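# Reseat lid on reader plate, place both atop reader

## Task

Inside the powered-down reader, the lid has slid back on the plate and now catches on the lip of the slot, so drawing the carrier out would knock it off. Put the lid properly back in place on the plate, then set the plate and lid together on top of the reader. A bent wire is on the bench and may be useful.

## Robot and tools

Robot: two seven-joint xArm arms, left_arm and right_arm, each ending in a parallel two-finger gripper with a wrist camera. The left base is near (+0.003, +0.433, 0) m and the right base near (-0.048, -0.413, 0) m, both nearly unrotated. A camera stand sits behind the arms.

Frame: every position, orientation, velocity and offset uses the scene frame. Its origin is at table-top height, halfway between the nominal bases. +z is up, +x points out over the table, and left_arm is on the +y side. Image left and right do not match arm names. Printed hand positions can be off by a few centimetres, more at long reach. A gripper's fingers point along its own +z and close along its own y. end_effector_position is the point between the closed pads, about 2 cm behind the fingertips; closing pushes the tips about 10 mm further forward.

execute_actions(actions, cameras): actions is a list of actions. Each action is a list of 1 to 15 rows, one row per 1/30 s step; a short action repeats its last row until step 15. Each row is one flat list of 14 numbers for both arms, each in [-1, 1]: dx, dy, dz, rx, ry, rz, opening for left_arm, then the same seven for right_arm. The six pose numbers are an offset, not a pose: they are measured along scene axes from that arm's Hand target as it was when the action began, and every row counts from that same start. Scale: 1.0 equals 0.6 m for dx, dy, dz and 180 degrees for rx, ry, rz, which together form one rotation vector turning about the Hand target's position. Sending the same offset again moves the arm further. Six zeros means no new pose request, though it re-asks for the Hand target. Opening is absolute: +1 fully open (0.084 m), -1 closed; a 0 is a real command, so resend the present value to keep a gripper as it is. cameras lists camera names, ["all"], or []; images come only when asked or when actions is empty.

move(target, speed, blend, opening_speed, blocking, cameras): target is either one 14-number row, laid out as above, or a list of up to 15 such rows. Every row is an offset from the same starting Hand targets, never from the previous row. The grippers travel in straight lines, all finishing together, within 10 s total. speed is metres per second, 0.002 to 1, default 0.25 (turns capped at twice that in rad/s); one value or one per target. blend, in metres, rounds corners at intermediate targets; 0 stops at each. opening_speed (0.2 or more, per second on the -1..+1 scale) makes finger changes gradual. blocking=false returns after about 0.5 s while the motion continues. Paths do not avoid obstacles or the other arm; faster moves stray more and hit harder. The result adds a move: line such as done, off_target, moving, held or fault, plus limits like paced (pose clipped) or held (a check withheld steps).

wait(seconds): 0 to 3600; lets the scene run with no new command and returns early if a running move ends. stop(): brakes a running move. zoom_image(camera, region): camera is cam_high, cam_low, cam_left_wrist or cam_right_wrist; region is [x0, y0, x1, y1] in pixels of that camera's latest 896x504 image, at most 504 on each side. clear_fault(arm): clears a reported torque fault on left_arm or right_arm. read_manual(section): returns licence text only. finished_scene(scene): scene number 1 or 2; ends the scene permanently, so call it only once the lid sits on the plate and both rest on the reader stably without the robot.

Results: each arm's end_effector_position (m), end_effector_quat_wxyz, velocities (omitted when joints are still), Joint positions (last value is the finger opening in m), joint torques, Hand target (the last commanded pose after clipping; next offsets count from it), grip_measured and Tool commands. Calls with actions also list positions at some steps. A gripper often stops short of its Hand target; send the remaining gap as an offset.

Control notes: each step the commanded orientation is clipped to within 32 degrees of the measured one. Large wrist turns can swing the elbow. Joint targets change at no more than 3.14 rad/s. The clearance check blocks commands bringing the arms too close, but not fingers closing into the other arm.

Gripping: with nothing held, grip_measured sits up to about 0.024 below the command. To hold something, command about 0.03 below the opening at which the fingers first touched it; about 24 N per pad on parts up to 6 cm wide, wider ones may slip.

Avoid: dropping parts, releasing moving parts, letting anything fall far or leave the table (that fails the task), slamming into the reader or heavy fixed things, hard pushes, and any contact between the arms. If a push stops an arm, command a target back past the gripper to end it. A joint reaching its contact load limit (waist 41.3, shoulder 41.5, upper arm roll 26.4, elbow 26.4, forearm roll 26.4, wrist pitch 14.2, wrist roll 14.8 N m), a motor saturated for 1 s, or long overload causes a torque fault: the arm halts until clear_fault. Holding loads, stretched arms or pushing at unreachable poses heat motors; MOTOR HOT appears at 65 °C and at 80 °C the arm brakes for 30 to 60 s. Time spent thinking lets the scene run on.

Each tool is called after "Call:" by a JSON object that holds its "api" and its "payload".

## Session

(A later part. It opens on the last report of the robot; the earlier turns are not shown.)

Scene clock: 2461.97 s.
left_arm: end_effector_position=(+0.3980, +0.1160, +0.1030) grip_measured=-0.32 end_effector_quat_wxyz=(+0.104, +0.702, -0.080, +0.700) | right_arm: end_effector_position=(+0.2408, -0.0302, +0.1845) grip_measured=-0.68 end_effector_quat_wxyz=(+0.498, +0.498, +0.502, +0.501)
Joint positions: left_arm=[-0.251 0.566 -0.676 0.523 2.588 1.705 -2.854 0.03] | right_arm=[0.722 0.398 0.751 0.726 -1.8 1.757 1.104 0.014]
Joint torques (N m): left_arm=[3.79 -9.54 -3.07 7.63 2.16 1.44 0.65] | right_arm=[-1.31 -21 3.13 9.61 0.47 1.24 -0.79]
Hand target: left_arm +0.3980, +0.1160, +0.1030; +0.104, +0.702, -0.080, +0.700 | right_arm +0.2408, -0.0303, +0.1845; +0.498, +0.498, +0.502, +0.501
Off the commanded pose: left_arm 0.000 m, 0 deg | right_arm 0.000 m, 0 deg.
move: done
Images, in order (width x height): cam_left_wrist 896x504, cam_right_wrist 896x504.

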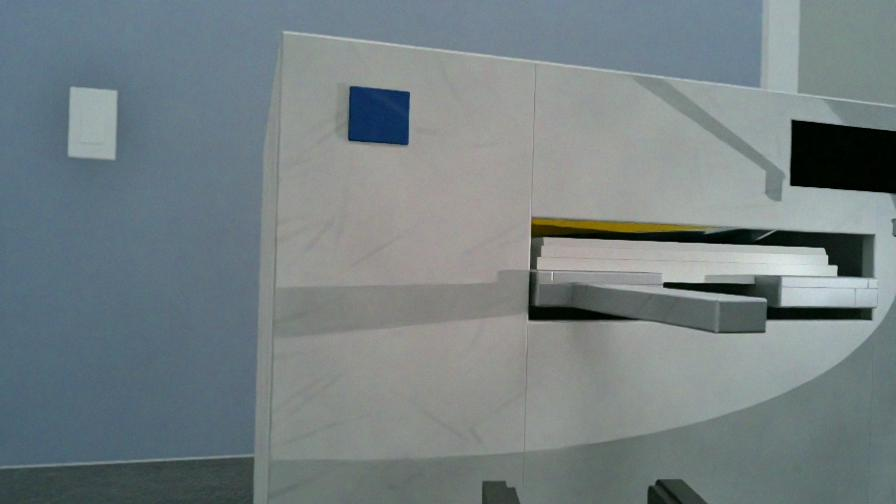

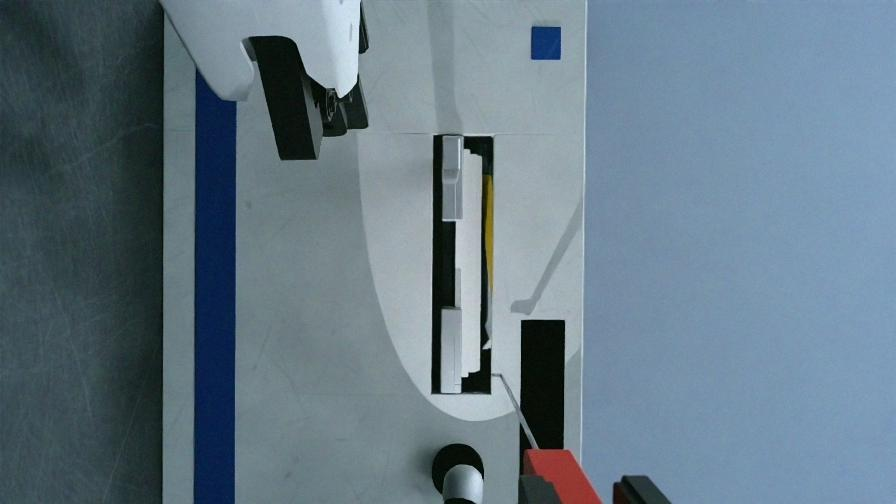

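Call:
{"api": "move", "payload": {"target": [[0,0,0,0,0,0,-0.3, 0,0.0195,-0.0098,0.5,0.0035,0,-0.85],[0,0,0,0,0,0,-0.3, 0.072,0.02,-0.0098,0.5,0.0035,0,-0.85]], "speed": [0.4,0.06]}}

Call:
{"api": "move", "payload": {"target": [0,0,0,0,0,0,-0.3, 0,-0.0013,0.0043,0.5,0.0035,0,-0.85], "speed": 0.35, "cameras": ["cam_right_wrist","cam_left_wrist"]}}

Call:
{"api": "zoom_image", "payload": {"camera": "cam_left_wrist", "region": [660, 200, 860, 290]}}

Scene clock: 2610.60 s.
left_arm: end_effector_position=(+0.3980, +0.1160, +0.1030) grip_measured=-0.32 end_effector_quat_wxyz=(+0.104, +0.702, -0.080, +0.700) | right_arm: end_effector_position=(+0.2840, -0.0182, +0.1786) grip_measured=-0.68 end_effector_quat_wxyz=(-0.003, +0.707, +0.003, +0.707)
Joint positions: left_arm=[-0.251 0.566 -0.676 0.523 2.588 1.705 -2.854 0.03] | right_arm=[0.617 0.473 0.75 0.789 -1.935 1.742 2.639 0.014]
Joint torques (N m): left_arm=[3.68 -9.22 -3.33 7.68 1.72 1.35 0.66] | right_arm=[-2.03 -15.37 4.04 13.54 -1.93 1.25 -0.75]
Hand target: left_arm +0.3980, +0.1160, +0.1030; +0.104, +0.702, -0.080, +0.700 | right_arm +0.2840, -0.0183, +0.1786; -0.003, +0.707, +0.003, +0.707
Off the commanded pose: left_arm 0.000 m, 0 deg | right_arm 0.000 m, 0 deg.
move: done

Scene clock: 2613.33 s.
left_arm: end_effector_position=(+0.3980, +0.1160, +0.1030) grip_measured=-0.32 end_effector_quat_wxyz=(+0.104, +0.702, -0.080, +0.700) | right_arm: end_effector_position=(+0.2840, -0.0190, +0.1812) grip_measured=-0.68 end_effector_quat_wxyz=(+0.502, -0.501, +0.498, -0.499)
Joint positions: left_arm=[-0.251 0.566 -0.676 0.523 2.588 1.705 -2.854 0.03] | right_arm=[0.508 0.516 0.867 0.782 -1.971 1.801 4.186 0.014]
Joint torques (N m): left_arm=[3.72 -9.49 -3.42 7.43 2.04 1.52 0.62] | right_arm=[-2.08 -15.31 7.38 9.77 -2.11 4.1 0.9]
Hand target: left_arm +0.3980, +0.1160, +0.1030; +0.104, +0.702, -0.080, +0.700 | right_arm +0.2840, -0.0190, +0.1812; +0.502, -0.501, +0.498, -0.499
Off the commanded pose: left_arm 0.000 m, 0 deg | right_arm 0.000 m, 0 deg.
move: done
Images, in order (width x height): cam_left_wrist 896x504, cam_right_wrist 896x504.

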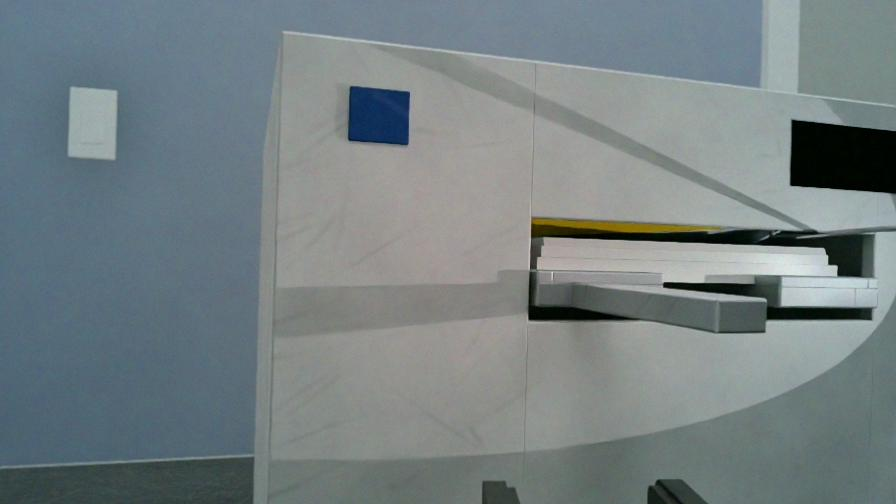

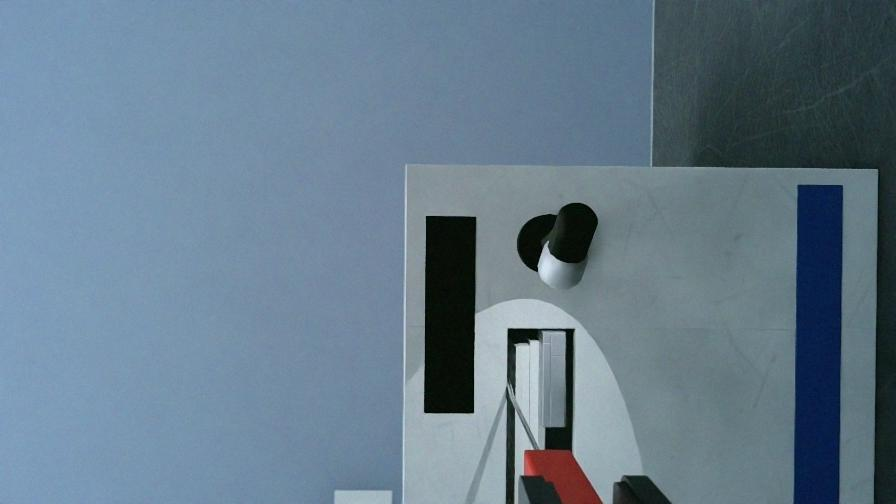

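Scaled by 2.520 from the camera's image (finer frame: 1280x720).

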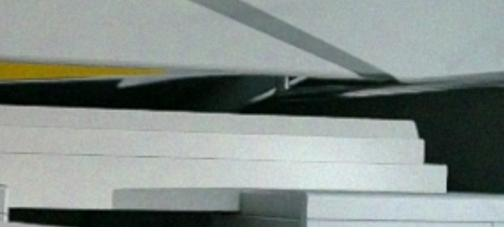

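Call:
{"api": "move", "payload": {"target": [[0,0,0,0,0,0,-0.3, 0.0167,-0.005,0,0,0,0,-0.85],[0,0,0,0,0,0,-0.3, 0.0383,-0.0183,0,0,0,0,-0.85]], "speed": 0.03, "blend": [0.002,0], "cameras": ["cam_right_wrist","cam_left_wrist"]}}

Call:
{"api": "zoom_image", "payload": {"camera": "cam_left_wrist", "region": [520, 200, 690, 270]}}

Call:
{"api": "zoom_image", "payload": {"camera": "cam_left_wrist", "region": [670, 200, 840, 270]}}

Scene clock: 2633.57 s.
left_arm: end_effector_position=(+0.3980, +0.1160, +0.1030) grip_measured=-0.32 end_effector_quat_wxyz=(+0.104, +0.702, -0.080, +0.700) | right_arm: end_effector_position=(+0.3070, -0.0300, +0.1812) grip_measured=-0.68 end_effector_quat_wxyz=(+0.502, -0.501, +0.498, -0.499)
Joint positions: left_arm=[-0.251 0.566 -0.676 0.523 2.588 1.705 -2.854 0.03] | right_arm=[0.456 0.49 0.844 0.765 -2.017 1.748 4.19 0.014]
Joint torques (N m): left_arm=[3.69 -9.8 -3.37 7.78 1.78 1.61 0.65] | right_arm=[-2.21 -22.87 4.68 10.66 -2.33 2.45 0.97]
Hand target: left_arm +0.3980, +0.1160, +0.1030; +0.104, +0.702, -0.080, +0.700 | right_arm +0.3070, -0.0300, +0.1812; +0.502, -0.501, +0.498, -0.499
Off the commanded pose: left_arm 0.000 m, 0 deg | right_arm 0.000 m, 0 deg.
move: done
Images, in order (width x height): cam_left_wrist 896x504, cam_right_wrist 896x504.

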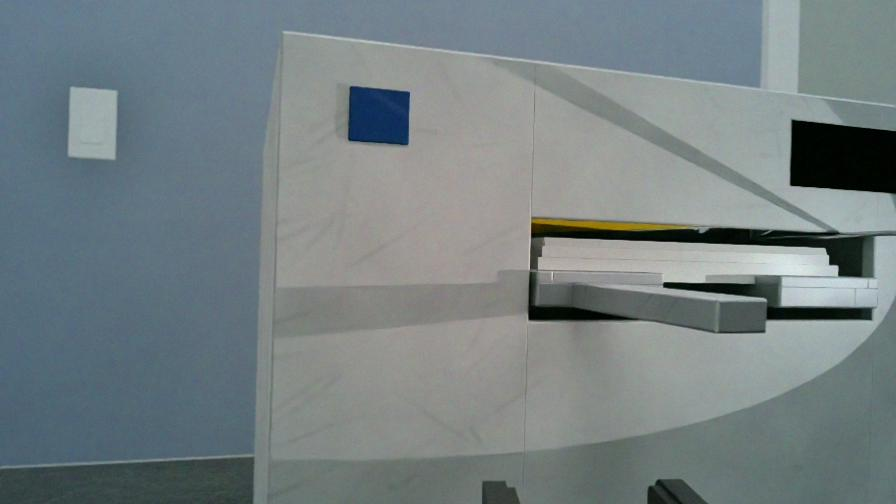

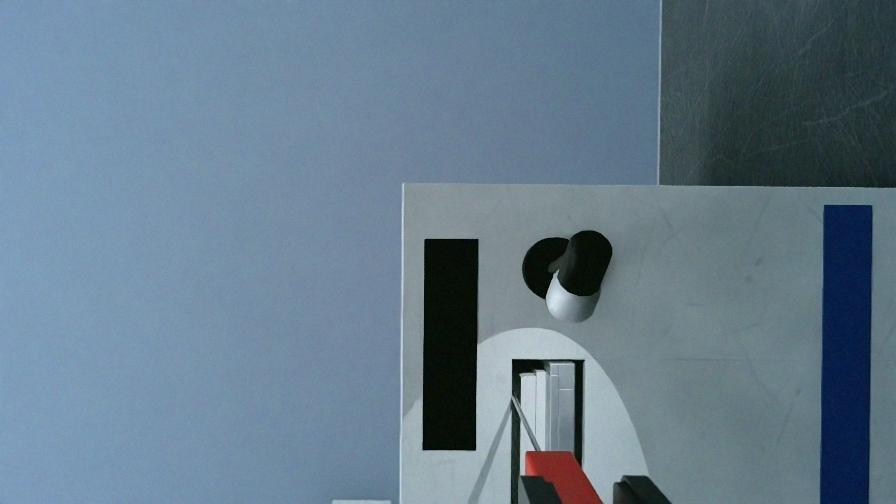

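Scaled by 2.965 from the camera's image (finer frame: 1280x720).

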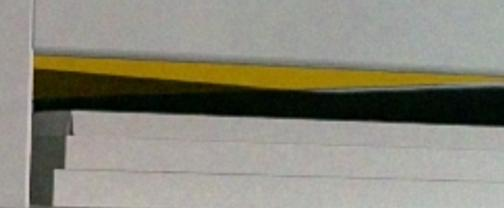

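Scaled by 2.965 from the camera's image (finer frame: 1280x720).

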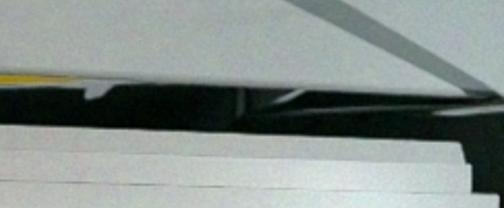

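Call:
{"api": "move", "payload": {"target": [0,0,0,0,0,0,-0.3, 0.02,-0.0083,0,0,0,0,-0.85], "speed": 0.03, "cameras": ["cam_left_wrist"]}}

Call:
{"api": "zoom_image", "payload": {"camera": "cam_left_wrist", "region": [520, 200, 690, 270]}}

Call:
{"api": "zoom_image", "payload": {"camera": "cam_left_wrist", "region": [670, 200, 840, 270]}}

Scene clock: 2649.87 s.
left_arm: end_effector_position=(+0.3980, +0.1160, +0.1030) grip_measured=-0.32 end_effector_quat_wxyz=(+0.104, +0.702, -0.080, +0.700) | right_arm: end_effector_position=(+0.3190, -0.0350, +0.1812) grip_measured=-0.68 end_effector_quat_wxyz=(+0.502, -0.501, +0.498, -0.499)
Joint positions: left_arm=[-0.251 0.566 -0.676 0.523 2.588 1.705 -2.854 0.03] | right_arm=[0.432 0.481 0.831 0.761 -2.043 1.722 4.19 0.014]
Joint torques (N m): left_arm=[3.91 -9.34 -3.43 7.57 1.92 1.57 0.5] | right_arm=[-2.4 -22.83 4.52 10.89 -2.31 2.52 0.89]
Hand target: left_arm +0.3980, +0.1160, +0.1030; +0.104, +0.702, -0.080, +0.700 | right_arm +0.3190, -0.0350, +0.1812; +0.502, -0.501, +0.498, -0.499
Off the commanded pose: left_arm 0.000 m, 0 deg | right_arm 0.000 m, 0 deg.
move: done

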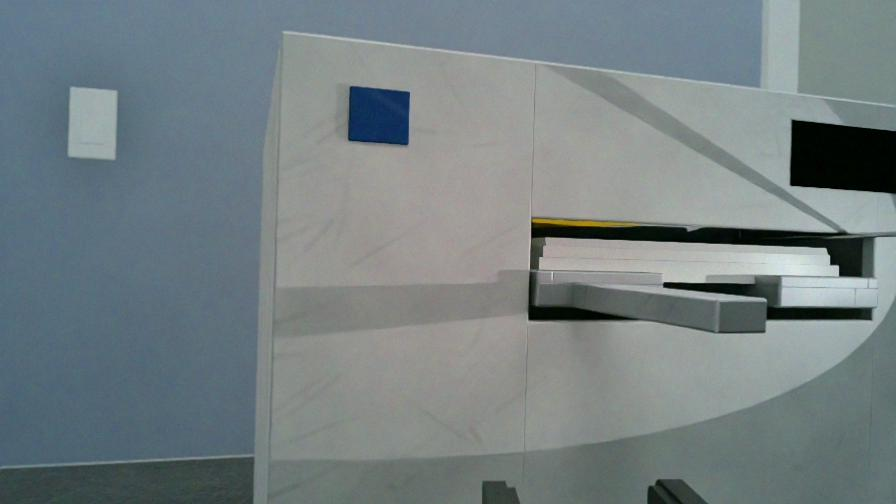

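Scaled by 2.965 from the camera's image (finer frame: 1280x720).

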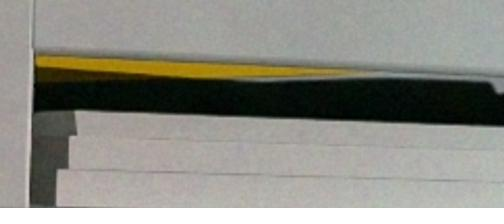

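Scaled by 2.965 from the camera's image (finer frame: 1280x720).

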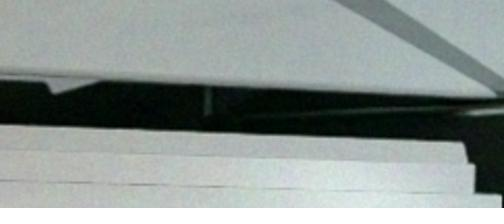

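Call:
{"api": "move", "payload": {"target": [0,-0.0667,0,0,0,0,-0.3, 0,0,0,0,0,0,-0.85], "speed": 0.12, "cameras": ["cam_left_wrist"]}}

Call:
{"api": "zoom_image", "payload": {"camera": "cam_left_wrist", "region": [410, 190, 570, 260]}}

Call:
{"api": "zoom_image", "payload": {"camera": "cam_left_wrist", "region": [560, 190, 720, 260]}}

Scene clock: 2687.10 s.
left_arm: end_effector_position=(+0.3980, +0.0759, +0.1030) grip_measured=-0.32 end_effector_quat_wxyz=(+0.104, +0.702, -0.080, +0.700) | right_arm: end_effector_position=(+0.3190, -0.0350, +0.1812) grip_measured=-0.68 end_effector_quat_wxyz=(+0.502, -0.501, +0.498, -0.499)
Joint positions: left_arm=[-0.305 0.634 -0.7 0.628 2.55 1.706 -2.79 0.03] | right_arm=[0.432 0.481 0.831 0.761 -2.043 1.722 4.19 0.014]
Joint torques (N m): left_arm=[-3.92 -10.67 -3.99 8.36 -0.76 1.98 0.94] | right_arm=[-2.34 -22.08 4.45 10.76 -2.07 2.48 0.82]
Hand target: left_arm +0.3980, +0.0759, +0.1030; +0.104, +0.702, -0.080, +0.700 | right_arm +0.3190, -0.0350, +0.1812; +0.502, -0.501, +0.498, -0.499
Off the commanded pose: left_arm 0.000 m, 0 deg | right_arm 0.000 m, 0 deg.
move: done

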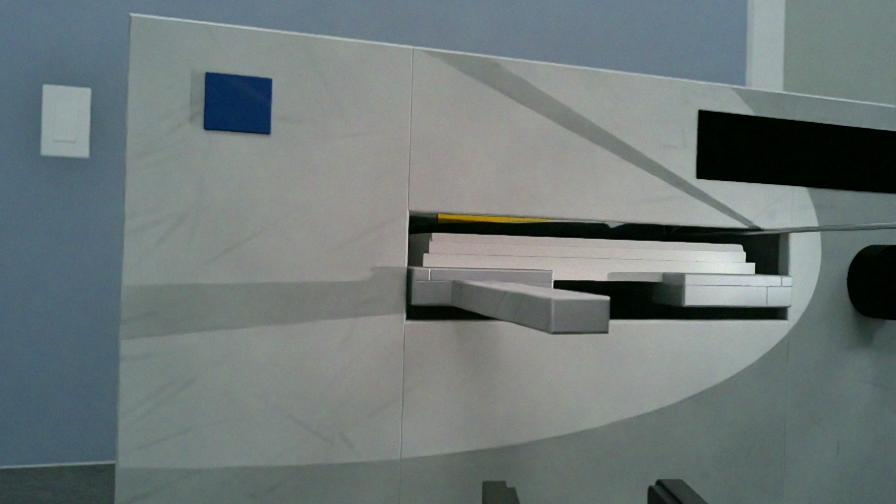

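Scaled by 3.150 from the camera's image (finer frame: 1280x720).

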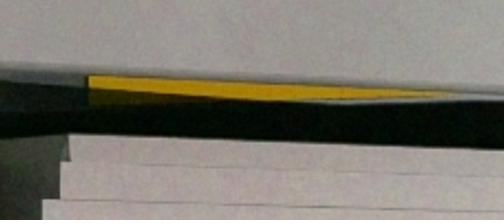

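Scaled by 3.150 from the camera's image (finer frame: 1280x720).

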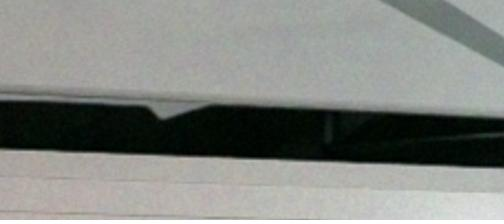

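Call:
{"api": "move", "payload": {"target": [[0,0,0,0,0,0,-0.3, -0.0533,0.012,0,0,0,0,-0.85],[0,0,0,0,0,0,-0.3, -0.0533,0.0133,-0.0043,-0.5,-0.0035,0,-0.85],[0,0,0,0,0,0,-0.3, -0.13,0.0128,-0.0043,-0.5,-0.0035,0,-0.85]], "speed": [0.08,0.35,0.12]}}

Call:
{"api": "move", "payload": {"target": [0,0,0,0,0,0,-0.3, 0,0.01,0.01,-0.5,-0.0035,0,-0.85], "speed": 0.4, "cameras": ["cam_right_wrist","cam_left_wrist"]}}

Call:
{"api": "zoom_image", "payload": {"camera": "cam_right_wrist", "region": [430, 120, 530, 250]}}

Call:
{"api": "zoom_image", "payload": {"camera": "cam_right_wrist", "region": [430, 240, 530, 370]}}

Scene clock: 2759.53 s.
left_arm: end_effector_position=(+0.3980, +0.0759, +0.1030) grip_measured=-0.32 end_effector_quat_wxyz=(+0.104, +0.702, -0.080, +0.700) | right_arm: end_effector_position=(+0.2410, -0.0273, +0.1786) grip_measured=-0.68 end_effector_quat_wxyz=(-0.003, +0.707, +0.003, +0.707)
Joint positions: left_arm=[-0.305 0.634 -0.7 0.628 2.55 1.706 -2.79 0.03] | right_arm=[0.667 0.455 0.811 0.738 -1.831 1.808 2.675 0.014]
Joint torques (N m): left_arm=[-3.89 -10.42 -3.82 8.34 0.65 1.92 0.73] | right_arm=[1.07 -14.2 6.19 9.31 0.43 3.52 1.01]
Hand target: left_arm +0.3980, +0.0759, +0.1030; +0.104, +0.702, -0.080, +0.700 | right_arm +0.2410, -0.0273, +0.1786; -0.003, +0.707, +0.003, +0.707
Off the commanded pose: left_arm 0.000 m, 0 deg | right_arm 0.000 m, 0 deg.
move: done

Scene clock: 2762.00 s.
left_arm: end_effector_position=(+0.3980, +0.0759, +0.1030) grip_measured=-0.32 end_effector_quat_wxyz=(+0.104, +0.702, -0.080, +0.700) | right_arm: end_effector_position=(+0.2410, -0.0213, +0.1846) grip_measured=-0.68 end_effector_quat_wxyz=(+0.498, +0.498, +0.502, +0.501)
Joint positions: left_arm=[-0.305 0.634 -0.7 0.628 2.55 1.706 -2.79 0.03] | right_arm=[0.734 0.42 0.745 0.756 -1.806 1.766 1.091 0.014]
Joint torques (N m): left_arm=[-3.4 -10.24 -3.94 8.27 0.42 1.9 0.74] | right_arm=[0.99 -21.49 3.34 13.55 0.49 1.23 -0.84]
Hand target: left_arm +0.3980, +0.0759, +0.1030; +0.104, +0.702, -0.080, +0.700 | right_arm +0.2410, -0.0213, +0.1846; +0.498, +0.498, +0.502, +0.501
Off the commanded pose: left_arm 0.000 m, 0 deg | right_arm 0.000 m, 0 deg.
move: done
Images, in order (width x height): cam_left_wrist 896x504, cam_right_wrist 896x504.

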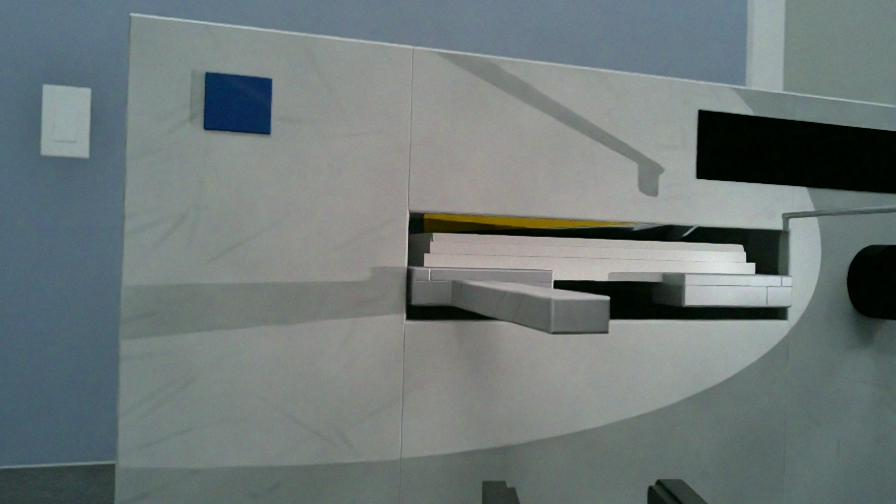

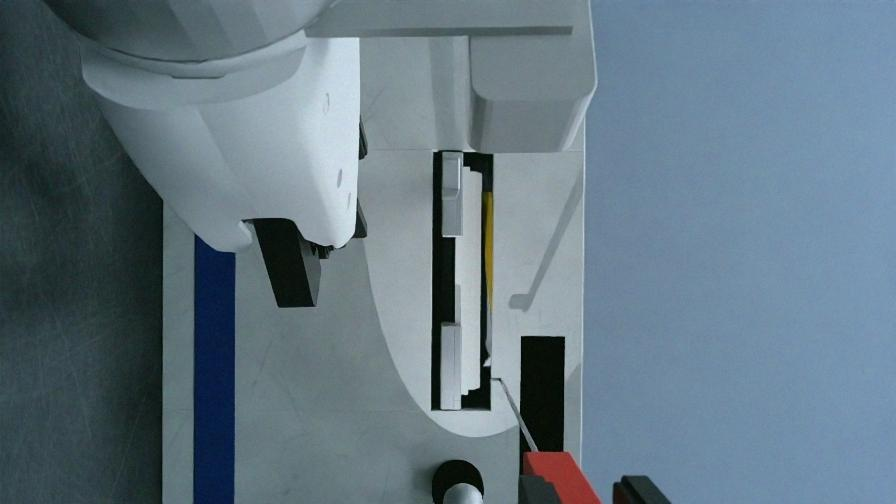

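Scaled by 3.877 from the camera's image (finer frame: 1280x720).

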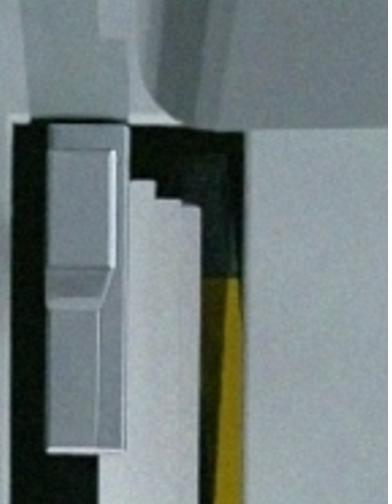

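Scaled by 3.877 from the camera's image (finer frame: 1280x720).

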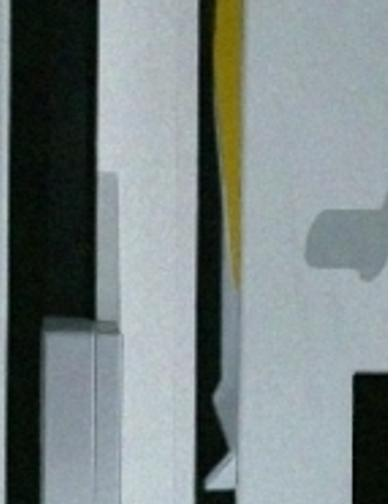

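Call:
{"api": "zoom_image", "payload": {"camera": "cam_left_wrist", "region": [560, 190, 720, 260]}}

Call:
{"api": "zoom_image", "payload": {"camera": "cam_left_wrist", "region": [400, 190, 560, 260]}}

Scaled by 3.150 from the camera's image (finer frame: 1280x720).

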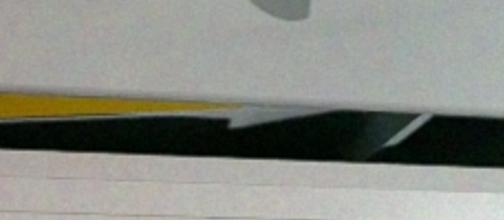

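Scaled by 3.150 from the camera's image (finer frame: 1280x720).

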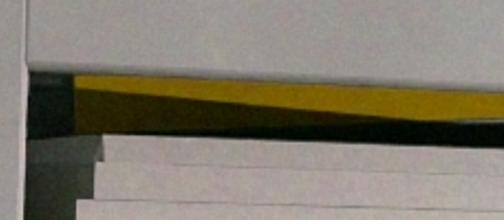

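Call:
{"api": "move", "payload": {"target": [[-0.1,0.1235,-0.005,0,0,0,-0.3, 0,0,0,0,0,0,-0.85],[-0.1,0.1235,-0.005,0,0,0,-0.3, 0,0.0445,-0.01,0.5,0.0035,0,-0.85]], "speed": [0.2,0.4], "blend": [0.02,0], "cameras": ["cam_left_wrist","cam_right_wrist"]}}

Call:
{"api": "zoom_image", "payload": {"camera": "cam_right_wrist", "region": [380, 340, 560, 430]}}

Scene clock: 2872.00 s.
left_arm: end_effector_position=(+0.3380, +0.1500, +0.1000) grip_measured=-0.32 end_effector_quat_wxyz=(+0.104, +0.702, -0.080, +0.700) | right_arm: end_effector_position=(+0.2410, +0.0054, +0.1786) grip_measured=-0.68 end_effector_quat_wxyz=(-0.003, +0.707, +0.003, +0.707)
Joint positions: left_arm=[-0.287 0.54 -0.752 0.345 2.459 1.854 -2.941 0.03] | right_arm=[0.71 0.538 0.796 0.848 -1.862 1.844 2.624 0.014]
Joint torques (N m): left_arm=[3.97 -12.01 -4.14 3.4 -1.21 1.66 -0.92] | right_arm=[1.1 -16.19 7.14 13.45 -2.09 3.48 1.02]
Hand target: left_arm +0.3380, +0.1500, +0.1000; +0.104, +0.702, -0.080, +0.700 | right_arm +0.2410, +0.0054, +0.1786; -0.003, +0.707, +0.003, +0.707
Off the commanded pose: left_arm 0.000 m, 0 deg | right_arm 0.000 m, 0 deg.
move: done

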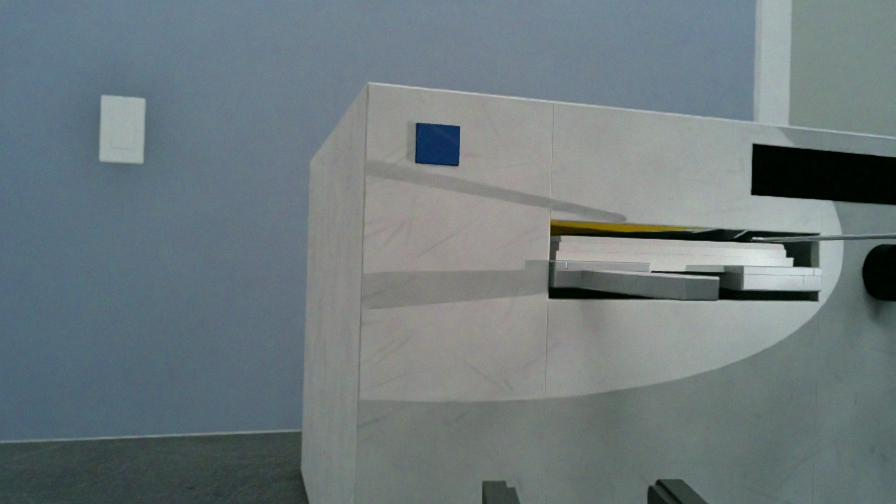

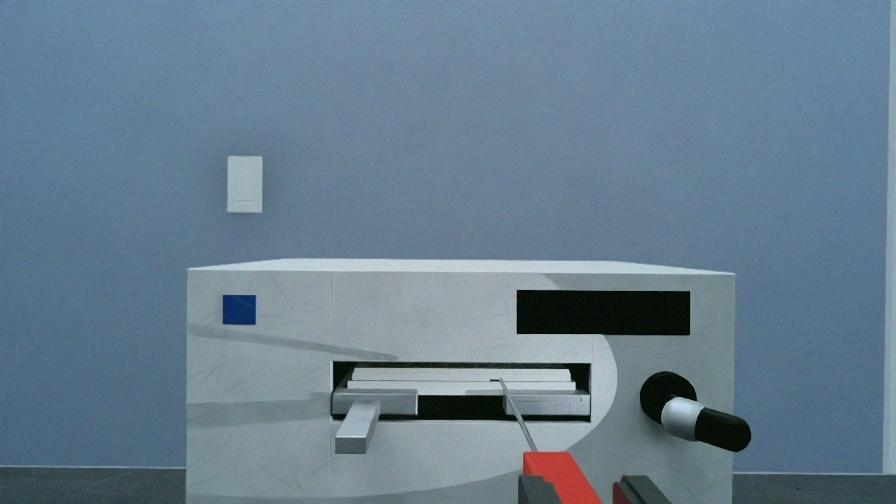

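Scaled by 2.800 from the camera's image (finer frame: 1280x720).

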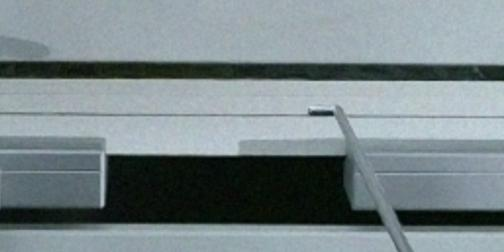

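Call:
{"api": "move", "payload": {"target": [[0,0,0,0,0,0,-0.3, 0,0,0.0037,0,0,0,-0.85],[0,0,0,0,0,0,-0.3, 0.1267,0.001,0.0037,0,0,0,-0.85],[0,0,0,0,0,0,-0.3, 0.1383,0.0832,0.0037,0,0,0,-0.85]], "speed": [0.05,0.08,0.04], "cameras": ["cam_left_wrist","cam_right_wrist"]}}

Call:
{"api": "zoom_image", "payload": {"camera": "cam_left_wrist", "region": [540, 200, 700, 270]}}

Call:
{"api": "zoom_image", "payload": {"camera": "cam_left_wrist", "region": [690, 200, 850, 270]}}

Scene clock: 2896.00 s.
left_arm: end_effector_position=(+0.3380, +0.1500, +0.1000) grip_measured=-0.32 end_effector_quat_wxyz=(+0.104, +0.702, -0.080, +0.700) | right_arm: end_effector_position=(+0.3239, +0.0553, +0.1808) grip_measured=-0.68 end_effector_quat_wxyz=(-0.003, +0.707, +0.003, +0.707)
Joint positions: left_arm=[-0.287 0.54 -0.752 0.345 2.459 1.854 -2.941 0.03] | right_arm=[0.668 0.654 0.69 1.077 -2.048 1.729 2.496 0.014]
Joint torques (N m): left_arm=[2.46 -10.61 -3.97 3.66 -0.99 1.56 -0.68] | right_arm=[1.11 -20.41 6.05 14.84 -2.17 3.34 -0.78]
Hand target: left_arm +0.3380, +0.1500, +0.1000; +0.104, +0.702, -0.080, +0.700 | right_arm +0.3239, +0.0553, +0.1808; -0.003, +0.707, +0.003, +0.707
Off the commanded pose: left_arm 0.000 m, 0 deg | right_arm 0.000 m, 0 deg.
move: done

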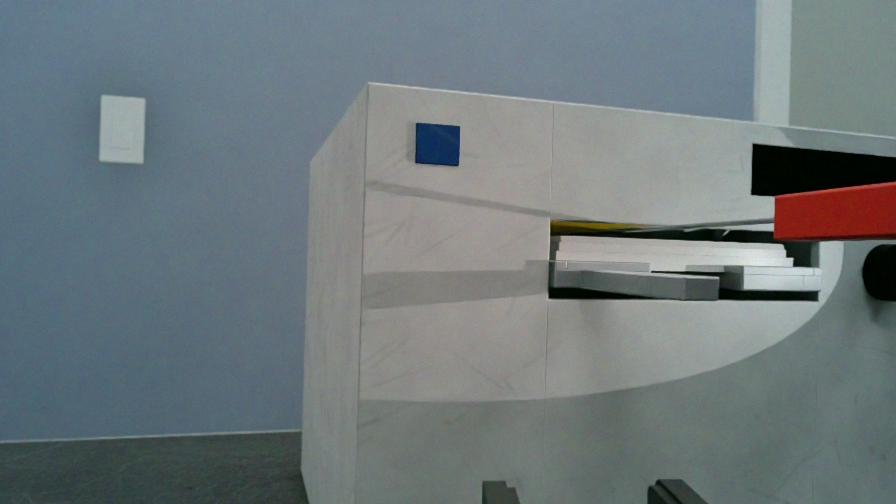

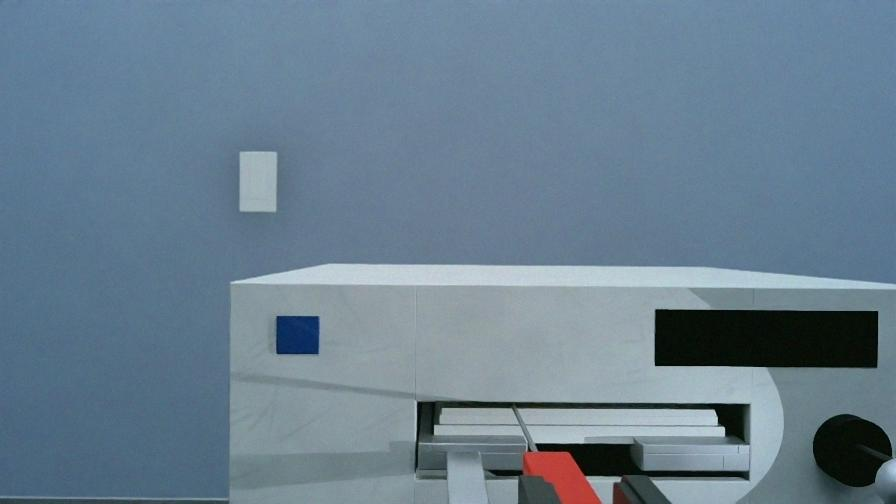

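Scaled by 3.150 from the camera's image (finer frame: 1280x720).

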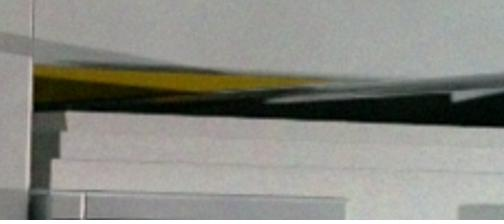

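Scaled by 3.150 from the camera's image (finer frame: 1280x720).

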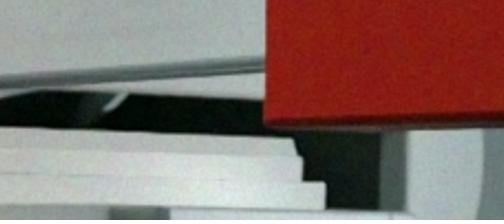

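Call:
{"api": "move", "payload": {"target": [[0,0,0,0,0,0,-0.3, 0,-0.0038,-0.0005,0.5,0.0035,0,-0.85],[0,0,0,0,0,0,-0.3, -0.035,-0.0041,-0.0005,0.5,0.0035,0,-0.85]], "speed": [0.35,0.03], "cameras": ["cam_left_wrist"]}}

Call:
{"api": "zoom_image", "payload": {"camera": "cam_left_wrist", "region": [540, 200, 700, 270]}}

Call:
{"api": "zoom_image", "payload": {"camera": "cam_left_wrist", "region": [690, 200, 850, 270]}}

Scene clock: 2925.97 s.
left_arm: end_effector_position=(+0.3380, +0.1500, +0.1000) grip_measured=-0.32 end_effector_quat_wxyz=(+0.104, +0.702, -0.080, +0.700) | right_arm: end_effector_position=(+0.3030, +0.0528, +0.1805) grip_measured=-0.68 end_effector_quat_wxyz=(+0.502, -0.501, +0.498, -0.499)
Joint positions: left_arm=[-0.287 0.54 -0.752 0.345 2.459 1.854 -2.941 0.03] | right_arm=[0.552 0.733 0.875 1.04 -2.102 1.87 4.037 0.014]
Joint torques (N m): left_arm=[1.32 -9.1 -4.08 3.53 -0.99 1.46 -0.23] | right_arm=[1.22 -26.33 10.81 10.24 -0.13 3.89 0.92]
Hand target: left_arm +0.3380, +0.1500, +0.1000; +0.104, +0.702, -0.080, +0.700 | right_arm +0.3029, +0.0528, +0.1805; +0.502, -0.501, +0.498, -0.499
Off the commanded pose: left_arm 0.000 m, 0 deg | right_arm 0.000 m, 0 deg.
move: done

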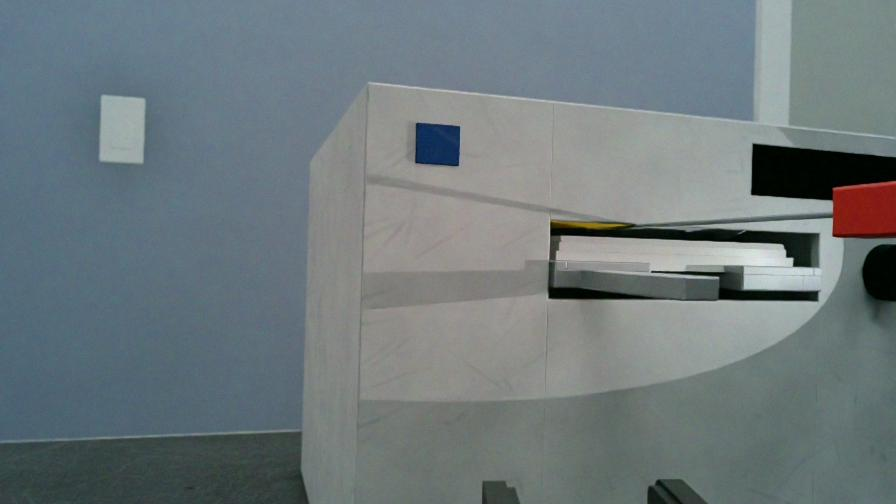

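Scaled by 3.150 from the camera's image (finer frame: 1280x720).

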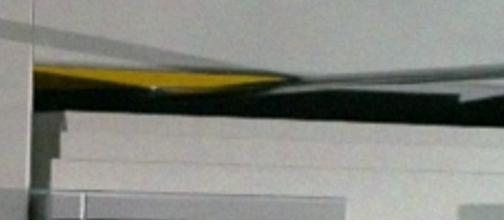

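Scaled by 3.150 from the camera's image (finer frame: 1280x720).

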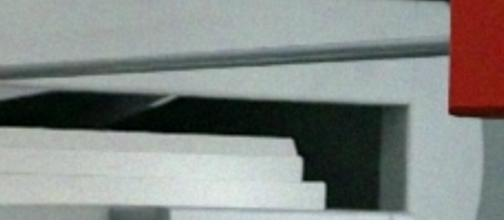

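Call:
{"api": "execute_actions", "payload": {"actions": [], "cameras": ["cam_right_wrist"]}}

Call:
{"api": "zoom_image", "payload": {"camera": "cam_right_wrist", "region": [480, 250, 600, 420]}}

Scene clock: 2956.90 s.
left_arm: end_effector_position=(+0.3380, +0.1500, +0.1000) grip_measured=-0.32 end_effector_quat_wxyz=(+0.104, +0.702, -0.080, +0.700) | right_arm: end_effector_position=(+0.3029, +0.0528, +0.1805) grip_measured=-0.68 end_effector_quat_wxyz=(+0.502, -0.501, +0.498, -0.499)
Joint positions: left_arm=[-0.287 0.54 -0.752 0.345 2.459 1.854 -2.941 0.03] | right_arm=[0.552 0.733 0.875 1.04 -2.102 1.87 4.037 0.014]
Joint velocities: within noise
Joint torques (N m): left_arm=[0.31 -8.11 -3.8 3.51 -0.98 1.51 -0.04] | right_arm=[0.88 -24.65 10.43 10.53 -0.09 3.46 0.9]
Hand target: left_arm +0.3380, +0.1500, +0.1000; +0.104, +0.702, -0.080, +0.700 | right_arm +0.3029, +0.0528, +0.1805; +0.502, -0.501, +0.498, -0.499
Tool commands: left_gripper/opening=-0.3 right_gripper/opening=-0.85
Off the commanded pose: left_arm 0.000 m, 0 deg | right_arm 0.000 m, 0 deg.
Images, in order (width x height): cam_right_wrist 896x504.

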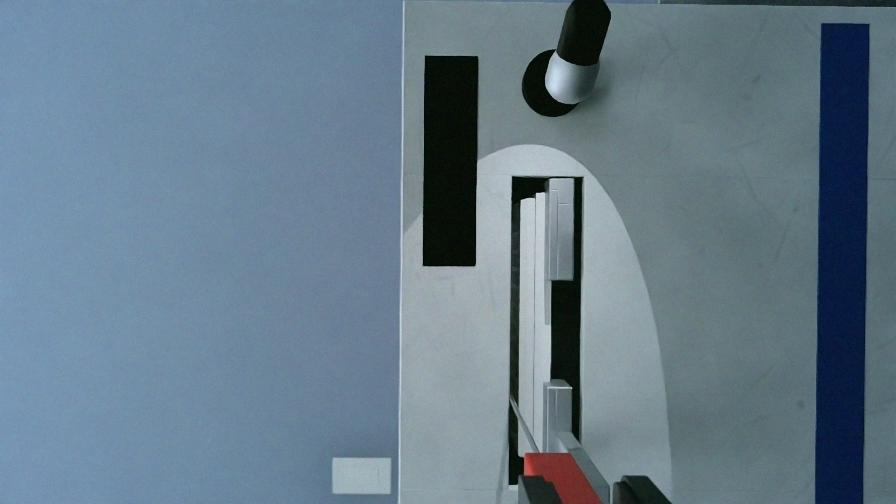

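Scaled by 2.965 from the camera's image (finer frame: 1280x720).

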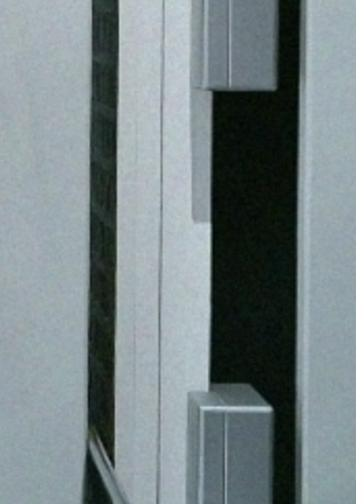

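Call:
{"api": "move", "payload": {"target": [0,0,0,0,0,0,-0.3, -0.02,0,0,0,0,0,-0.85], "speed": 0.03, "cameras": ["cam_left_wrist"]}}

Call:
{"api": "zoom_image", "payload": {"camera": "cam_left_wrist", "region": [540, 200, 700, 270]}}

Call:
{"api": "zoom_image", "payload": {"camera": "cam_left_wrist", "region": [690, 200, 850, 270]}}

Scene clock: 2966.87 s.
left_arm: end_effector_position=(+0.3380, +0.1500, +0.1000) grip_measured=-0.32 end_effector_quat_wxyz=(+0.104, +0.702, -0.080, +0.700) | right_arm: end_effector_position=(+0.2910, +0.0528, +0.1806) grip_measured=-0.68 end_effector_quat_wxyz=(+0.502, -0.501, +0.498, -0.499)
Joint positions: left_arm=[-0.287 0.54 -0.752 0.345 2.459 1.854 -2.941 0.03] | right_arm=[0.567 0.734 0.887 1.031 -2.082 1.893 4.044 0.014]
Joint torques (N m): left_arm=[-0.69 -7.62 -3.75 3.47 -0.93 1.52 0.09] | right_arm=[1.26 -19.27 10.75 9.95 -0.12 3.54 0.86]
Hand target: left_arm +0.3380, +0.1500, +0.1000; +0.104, +0.702, -0.080, +0.700 | right_arm +0.2909, +0.0528, +0.1805; +0.502, -0.501, +0.498, -0.499
Off the commanded pose: left_arm 0.000 m, 0 deg | right_arm 0.000 m, 0 deg.
move: done

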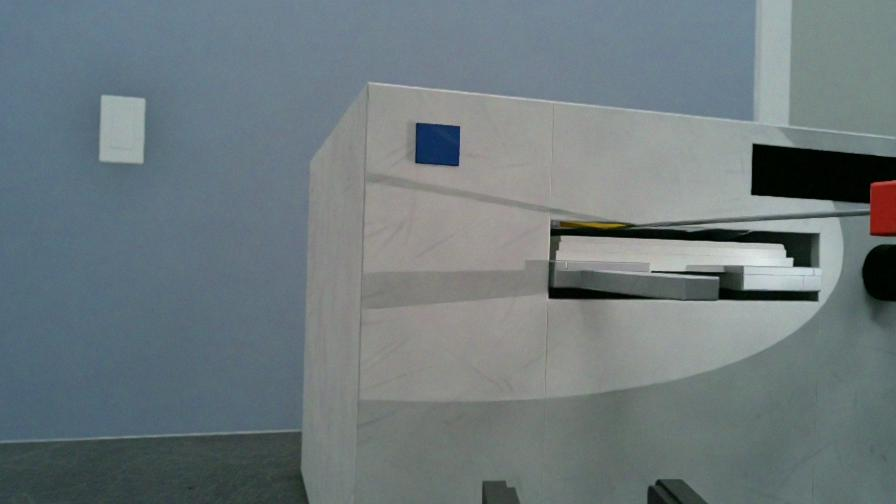

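Scaled by 3.150 from the camera's image (finer frame: 1280x720).

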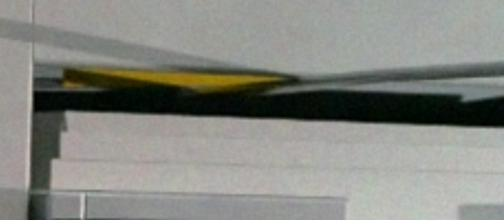

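Scaled by 3.150 from the camera's image (finer frame: 1280x720).

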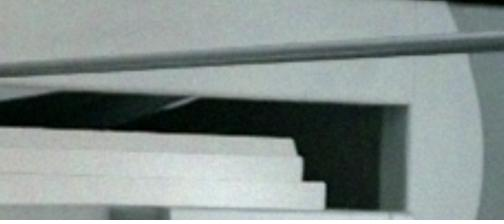

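Call:
{"api": "move", "payload": {"target": [[0,0,0,0,0,0,-0.3, 0.005,0.0038,0.0005,-0.5,-0.0035,0,-0.85],[0,0,0,0,0,0,-0.3, 0.0933,0.0045,0.0005,-0.5,-0.0035,0,-0.85],[0,0,0,0,0,0,-0.3, 0.0933,-0.122,0.0005,-0.5,-0.0035,0,-0.85]], "speed": [0.35,0.06,0.06], "cameras": ["cam_left_wrist","cam_right_wrist"]}}

Call:
{"api": "zoom_image", "payload": {"camera": "cam_left_wrist", "region": [540, 200, 700, 270]}}

Call:
{"api": "zoom_image", "payload": {"camera": "cam_left_wrist", "region": [690, 200, 850, 270]}}

Scene clock: 3041.23 s.
left_arm: end_effector_position=(+0.3380, +0.1500, +0.1000) grip_measured=-0.32 end_effector_quat_wxyz=(+0.104, +0.702, -0.080, +0.700) | right_arm: end_effector_position=(+0.3469, -0.0204, +0.1808) grip_measured=-0.68 end_effector_quat_wxyz=(-0.003, +0.707, +0.003, +0.707)
Joint positions: left_arm=[-0.287 0.54 -0.752 0.345 2.459 1.854 -2.941 0.03] | right_arm=[0.519 0.487 0.688 0.845 -2.073 1.638 2.604 0.014]
Joint torques (N m): left_arm=[-1 -7.8 -3.96 3.67 -0.77 1.66 0.23] | right_arm=[-1.88 -23.66 6.05 10.6 -0.19 1.26 1]
Hand target: left_arm +0.3380, +0.1500, +0.1000; +0.104, +0.702, -0.080, +0.700 | right_arm +0.3469, -0.0204, +0.1808; -0.003, +0.707, +0.003, +0.707
Off the commanded pose: left_arm 0.000 m, 0 deg | right_arm 0.000 m, 0 deg.
move: done

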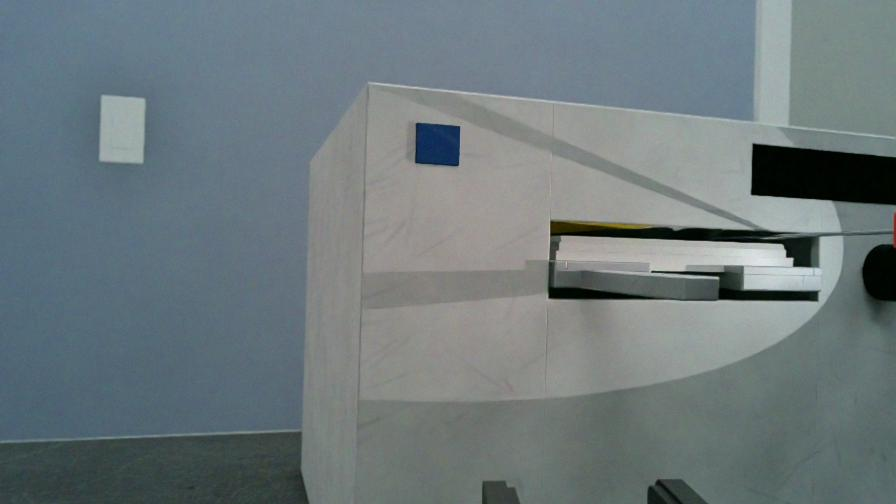

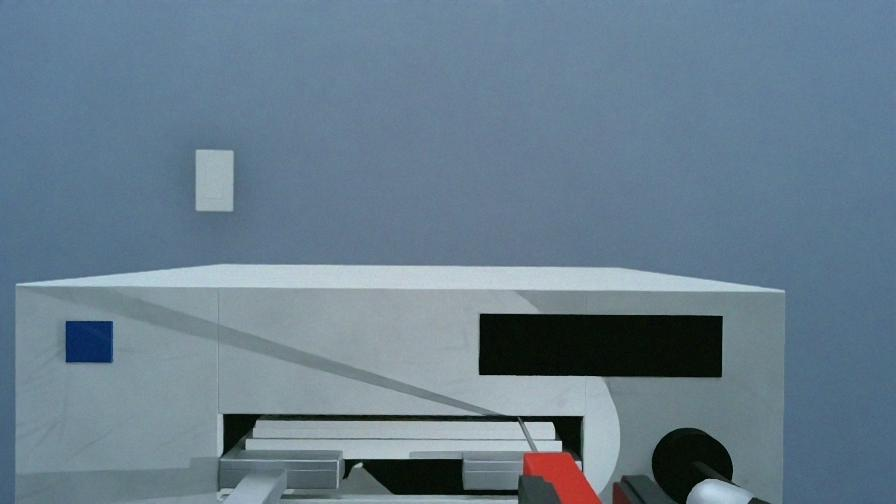

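Scaled by 3.150 from the camera's image (finer frame: 1280x720).

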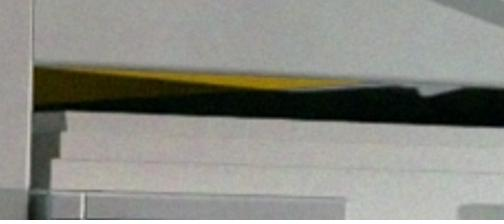

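Scaled by 3.150 from the camera's image (finer frame: 1280x720).

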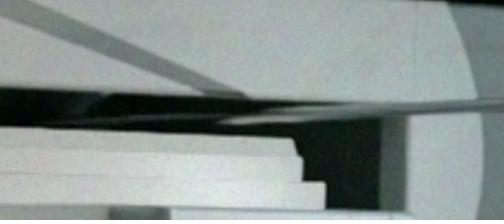

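Call:
{"api": "move", "payload": {"target": [0,0,0,0,0,0,-0.3, 0,-0.0158,0,0,0,0,-0.85], "speed": 0.03, "cameras": ["cam_left_wrist"]}}

Call:
{"api": "zoom_image", "payload": {"camera": "cam_left_wrist", "region": [540, 200, 700, 270]}}

Call:
{"api": "zoom_image", "payload": {"camera": "cam_left_wrist", "region": [690, 200, 850, 270]}}

Scene clock: 3054.87 s.
left_arm: end_effector_position=(+0.3380, +0.1500, +0.1000) grip_measured=-0.32 end_effector_quat_wxyz=(+0.104, +0.702, -0.080, +0.700) | right_arm: end_effector_position=(+0.3469, -0.0298, +0.1808) grip_measured=-0.68 end_effector_quat_wxyz=(-0.003, +0.707, +0.003, +0.707)
Joint positions: left_arm=[-0.287 0.54 -0.752 0.345 2.459 1.854 -2.941 0.03] | right_arm=[0.505 0.464 0.688 0.814 -2.073 1.629 2.619 0.014]
Joint torques (N m): left_arm=[-0.68 -7.76 -3.97 3.69 -0.72 1.69 0.17] | right_arm=[-2.03 -23.13 5.94 10.53 0.45 1.33 1.02]
Hand target: left_arm +0.3380, +0.1500, +0.1000; +0.104, +0.702, -0.080, +0.700 | right_arm +0.3469, -0.0298, +0.1808; -0.003, +0.707, +0.003, +0.707
Off the commanded pose: left_arm 0.000 m, 0 deg | right_arm 0.000 m, 0 deg.
move: done

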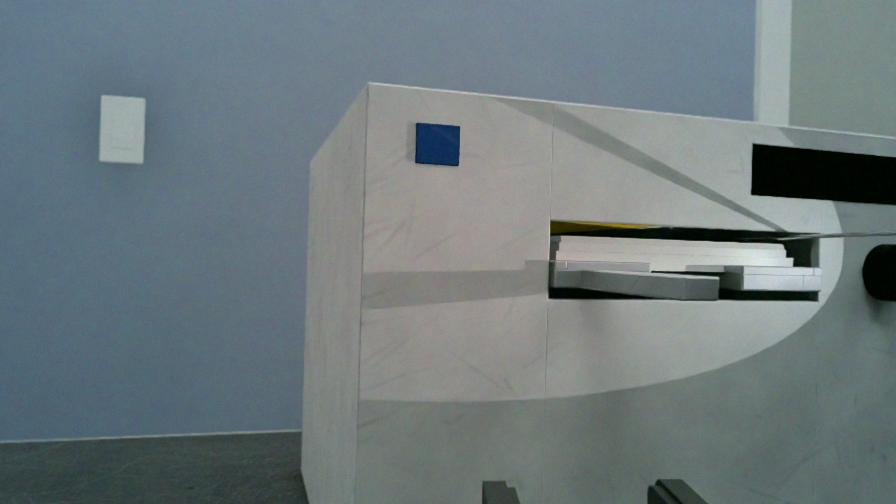

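Scaled by 3.150 from the camera's image (finer frame: 1280x720).

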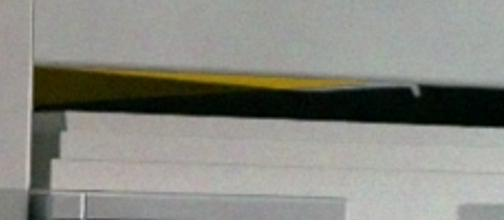

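Scaled by 3.150 from the camera's image (finer frame: 1280x720).

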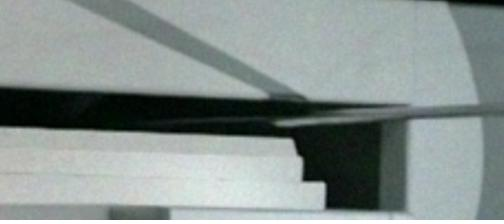

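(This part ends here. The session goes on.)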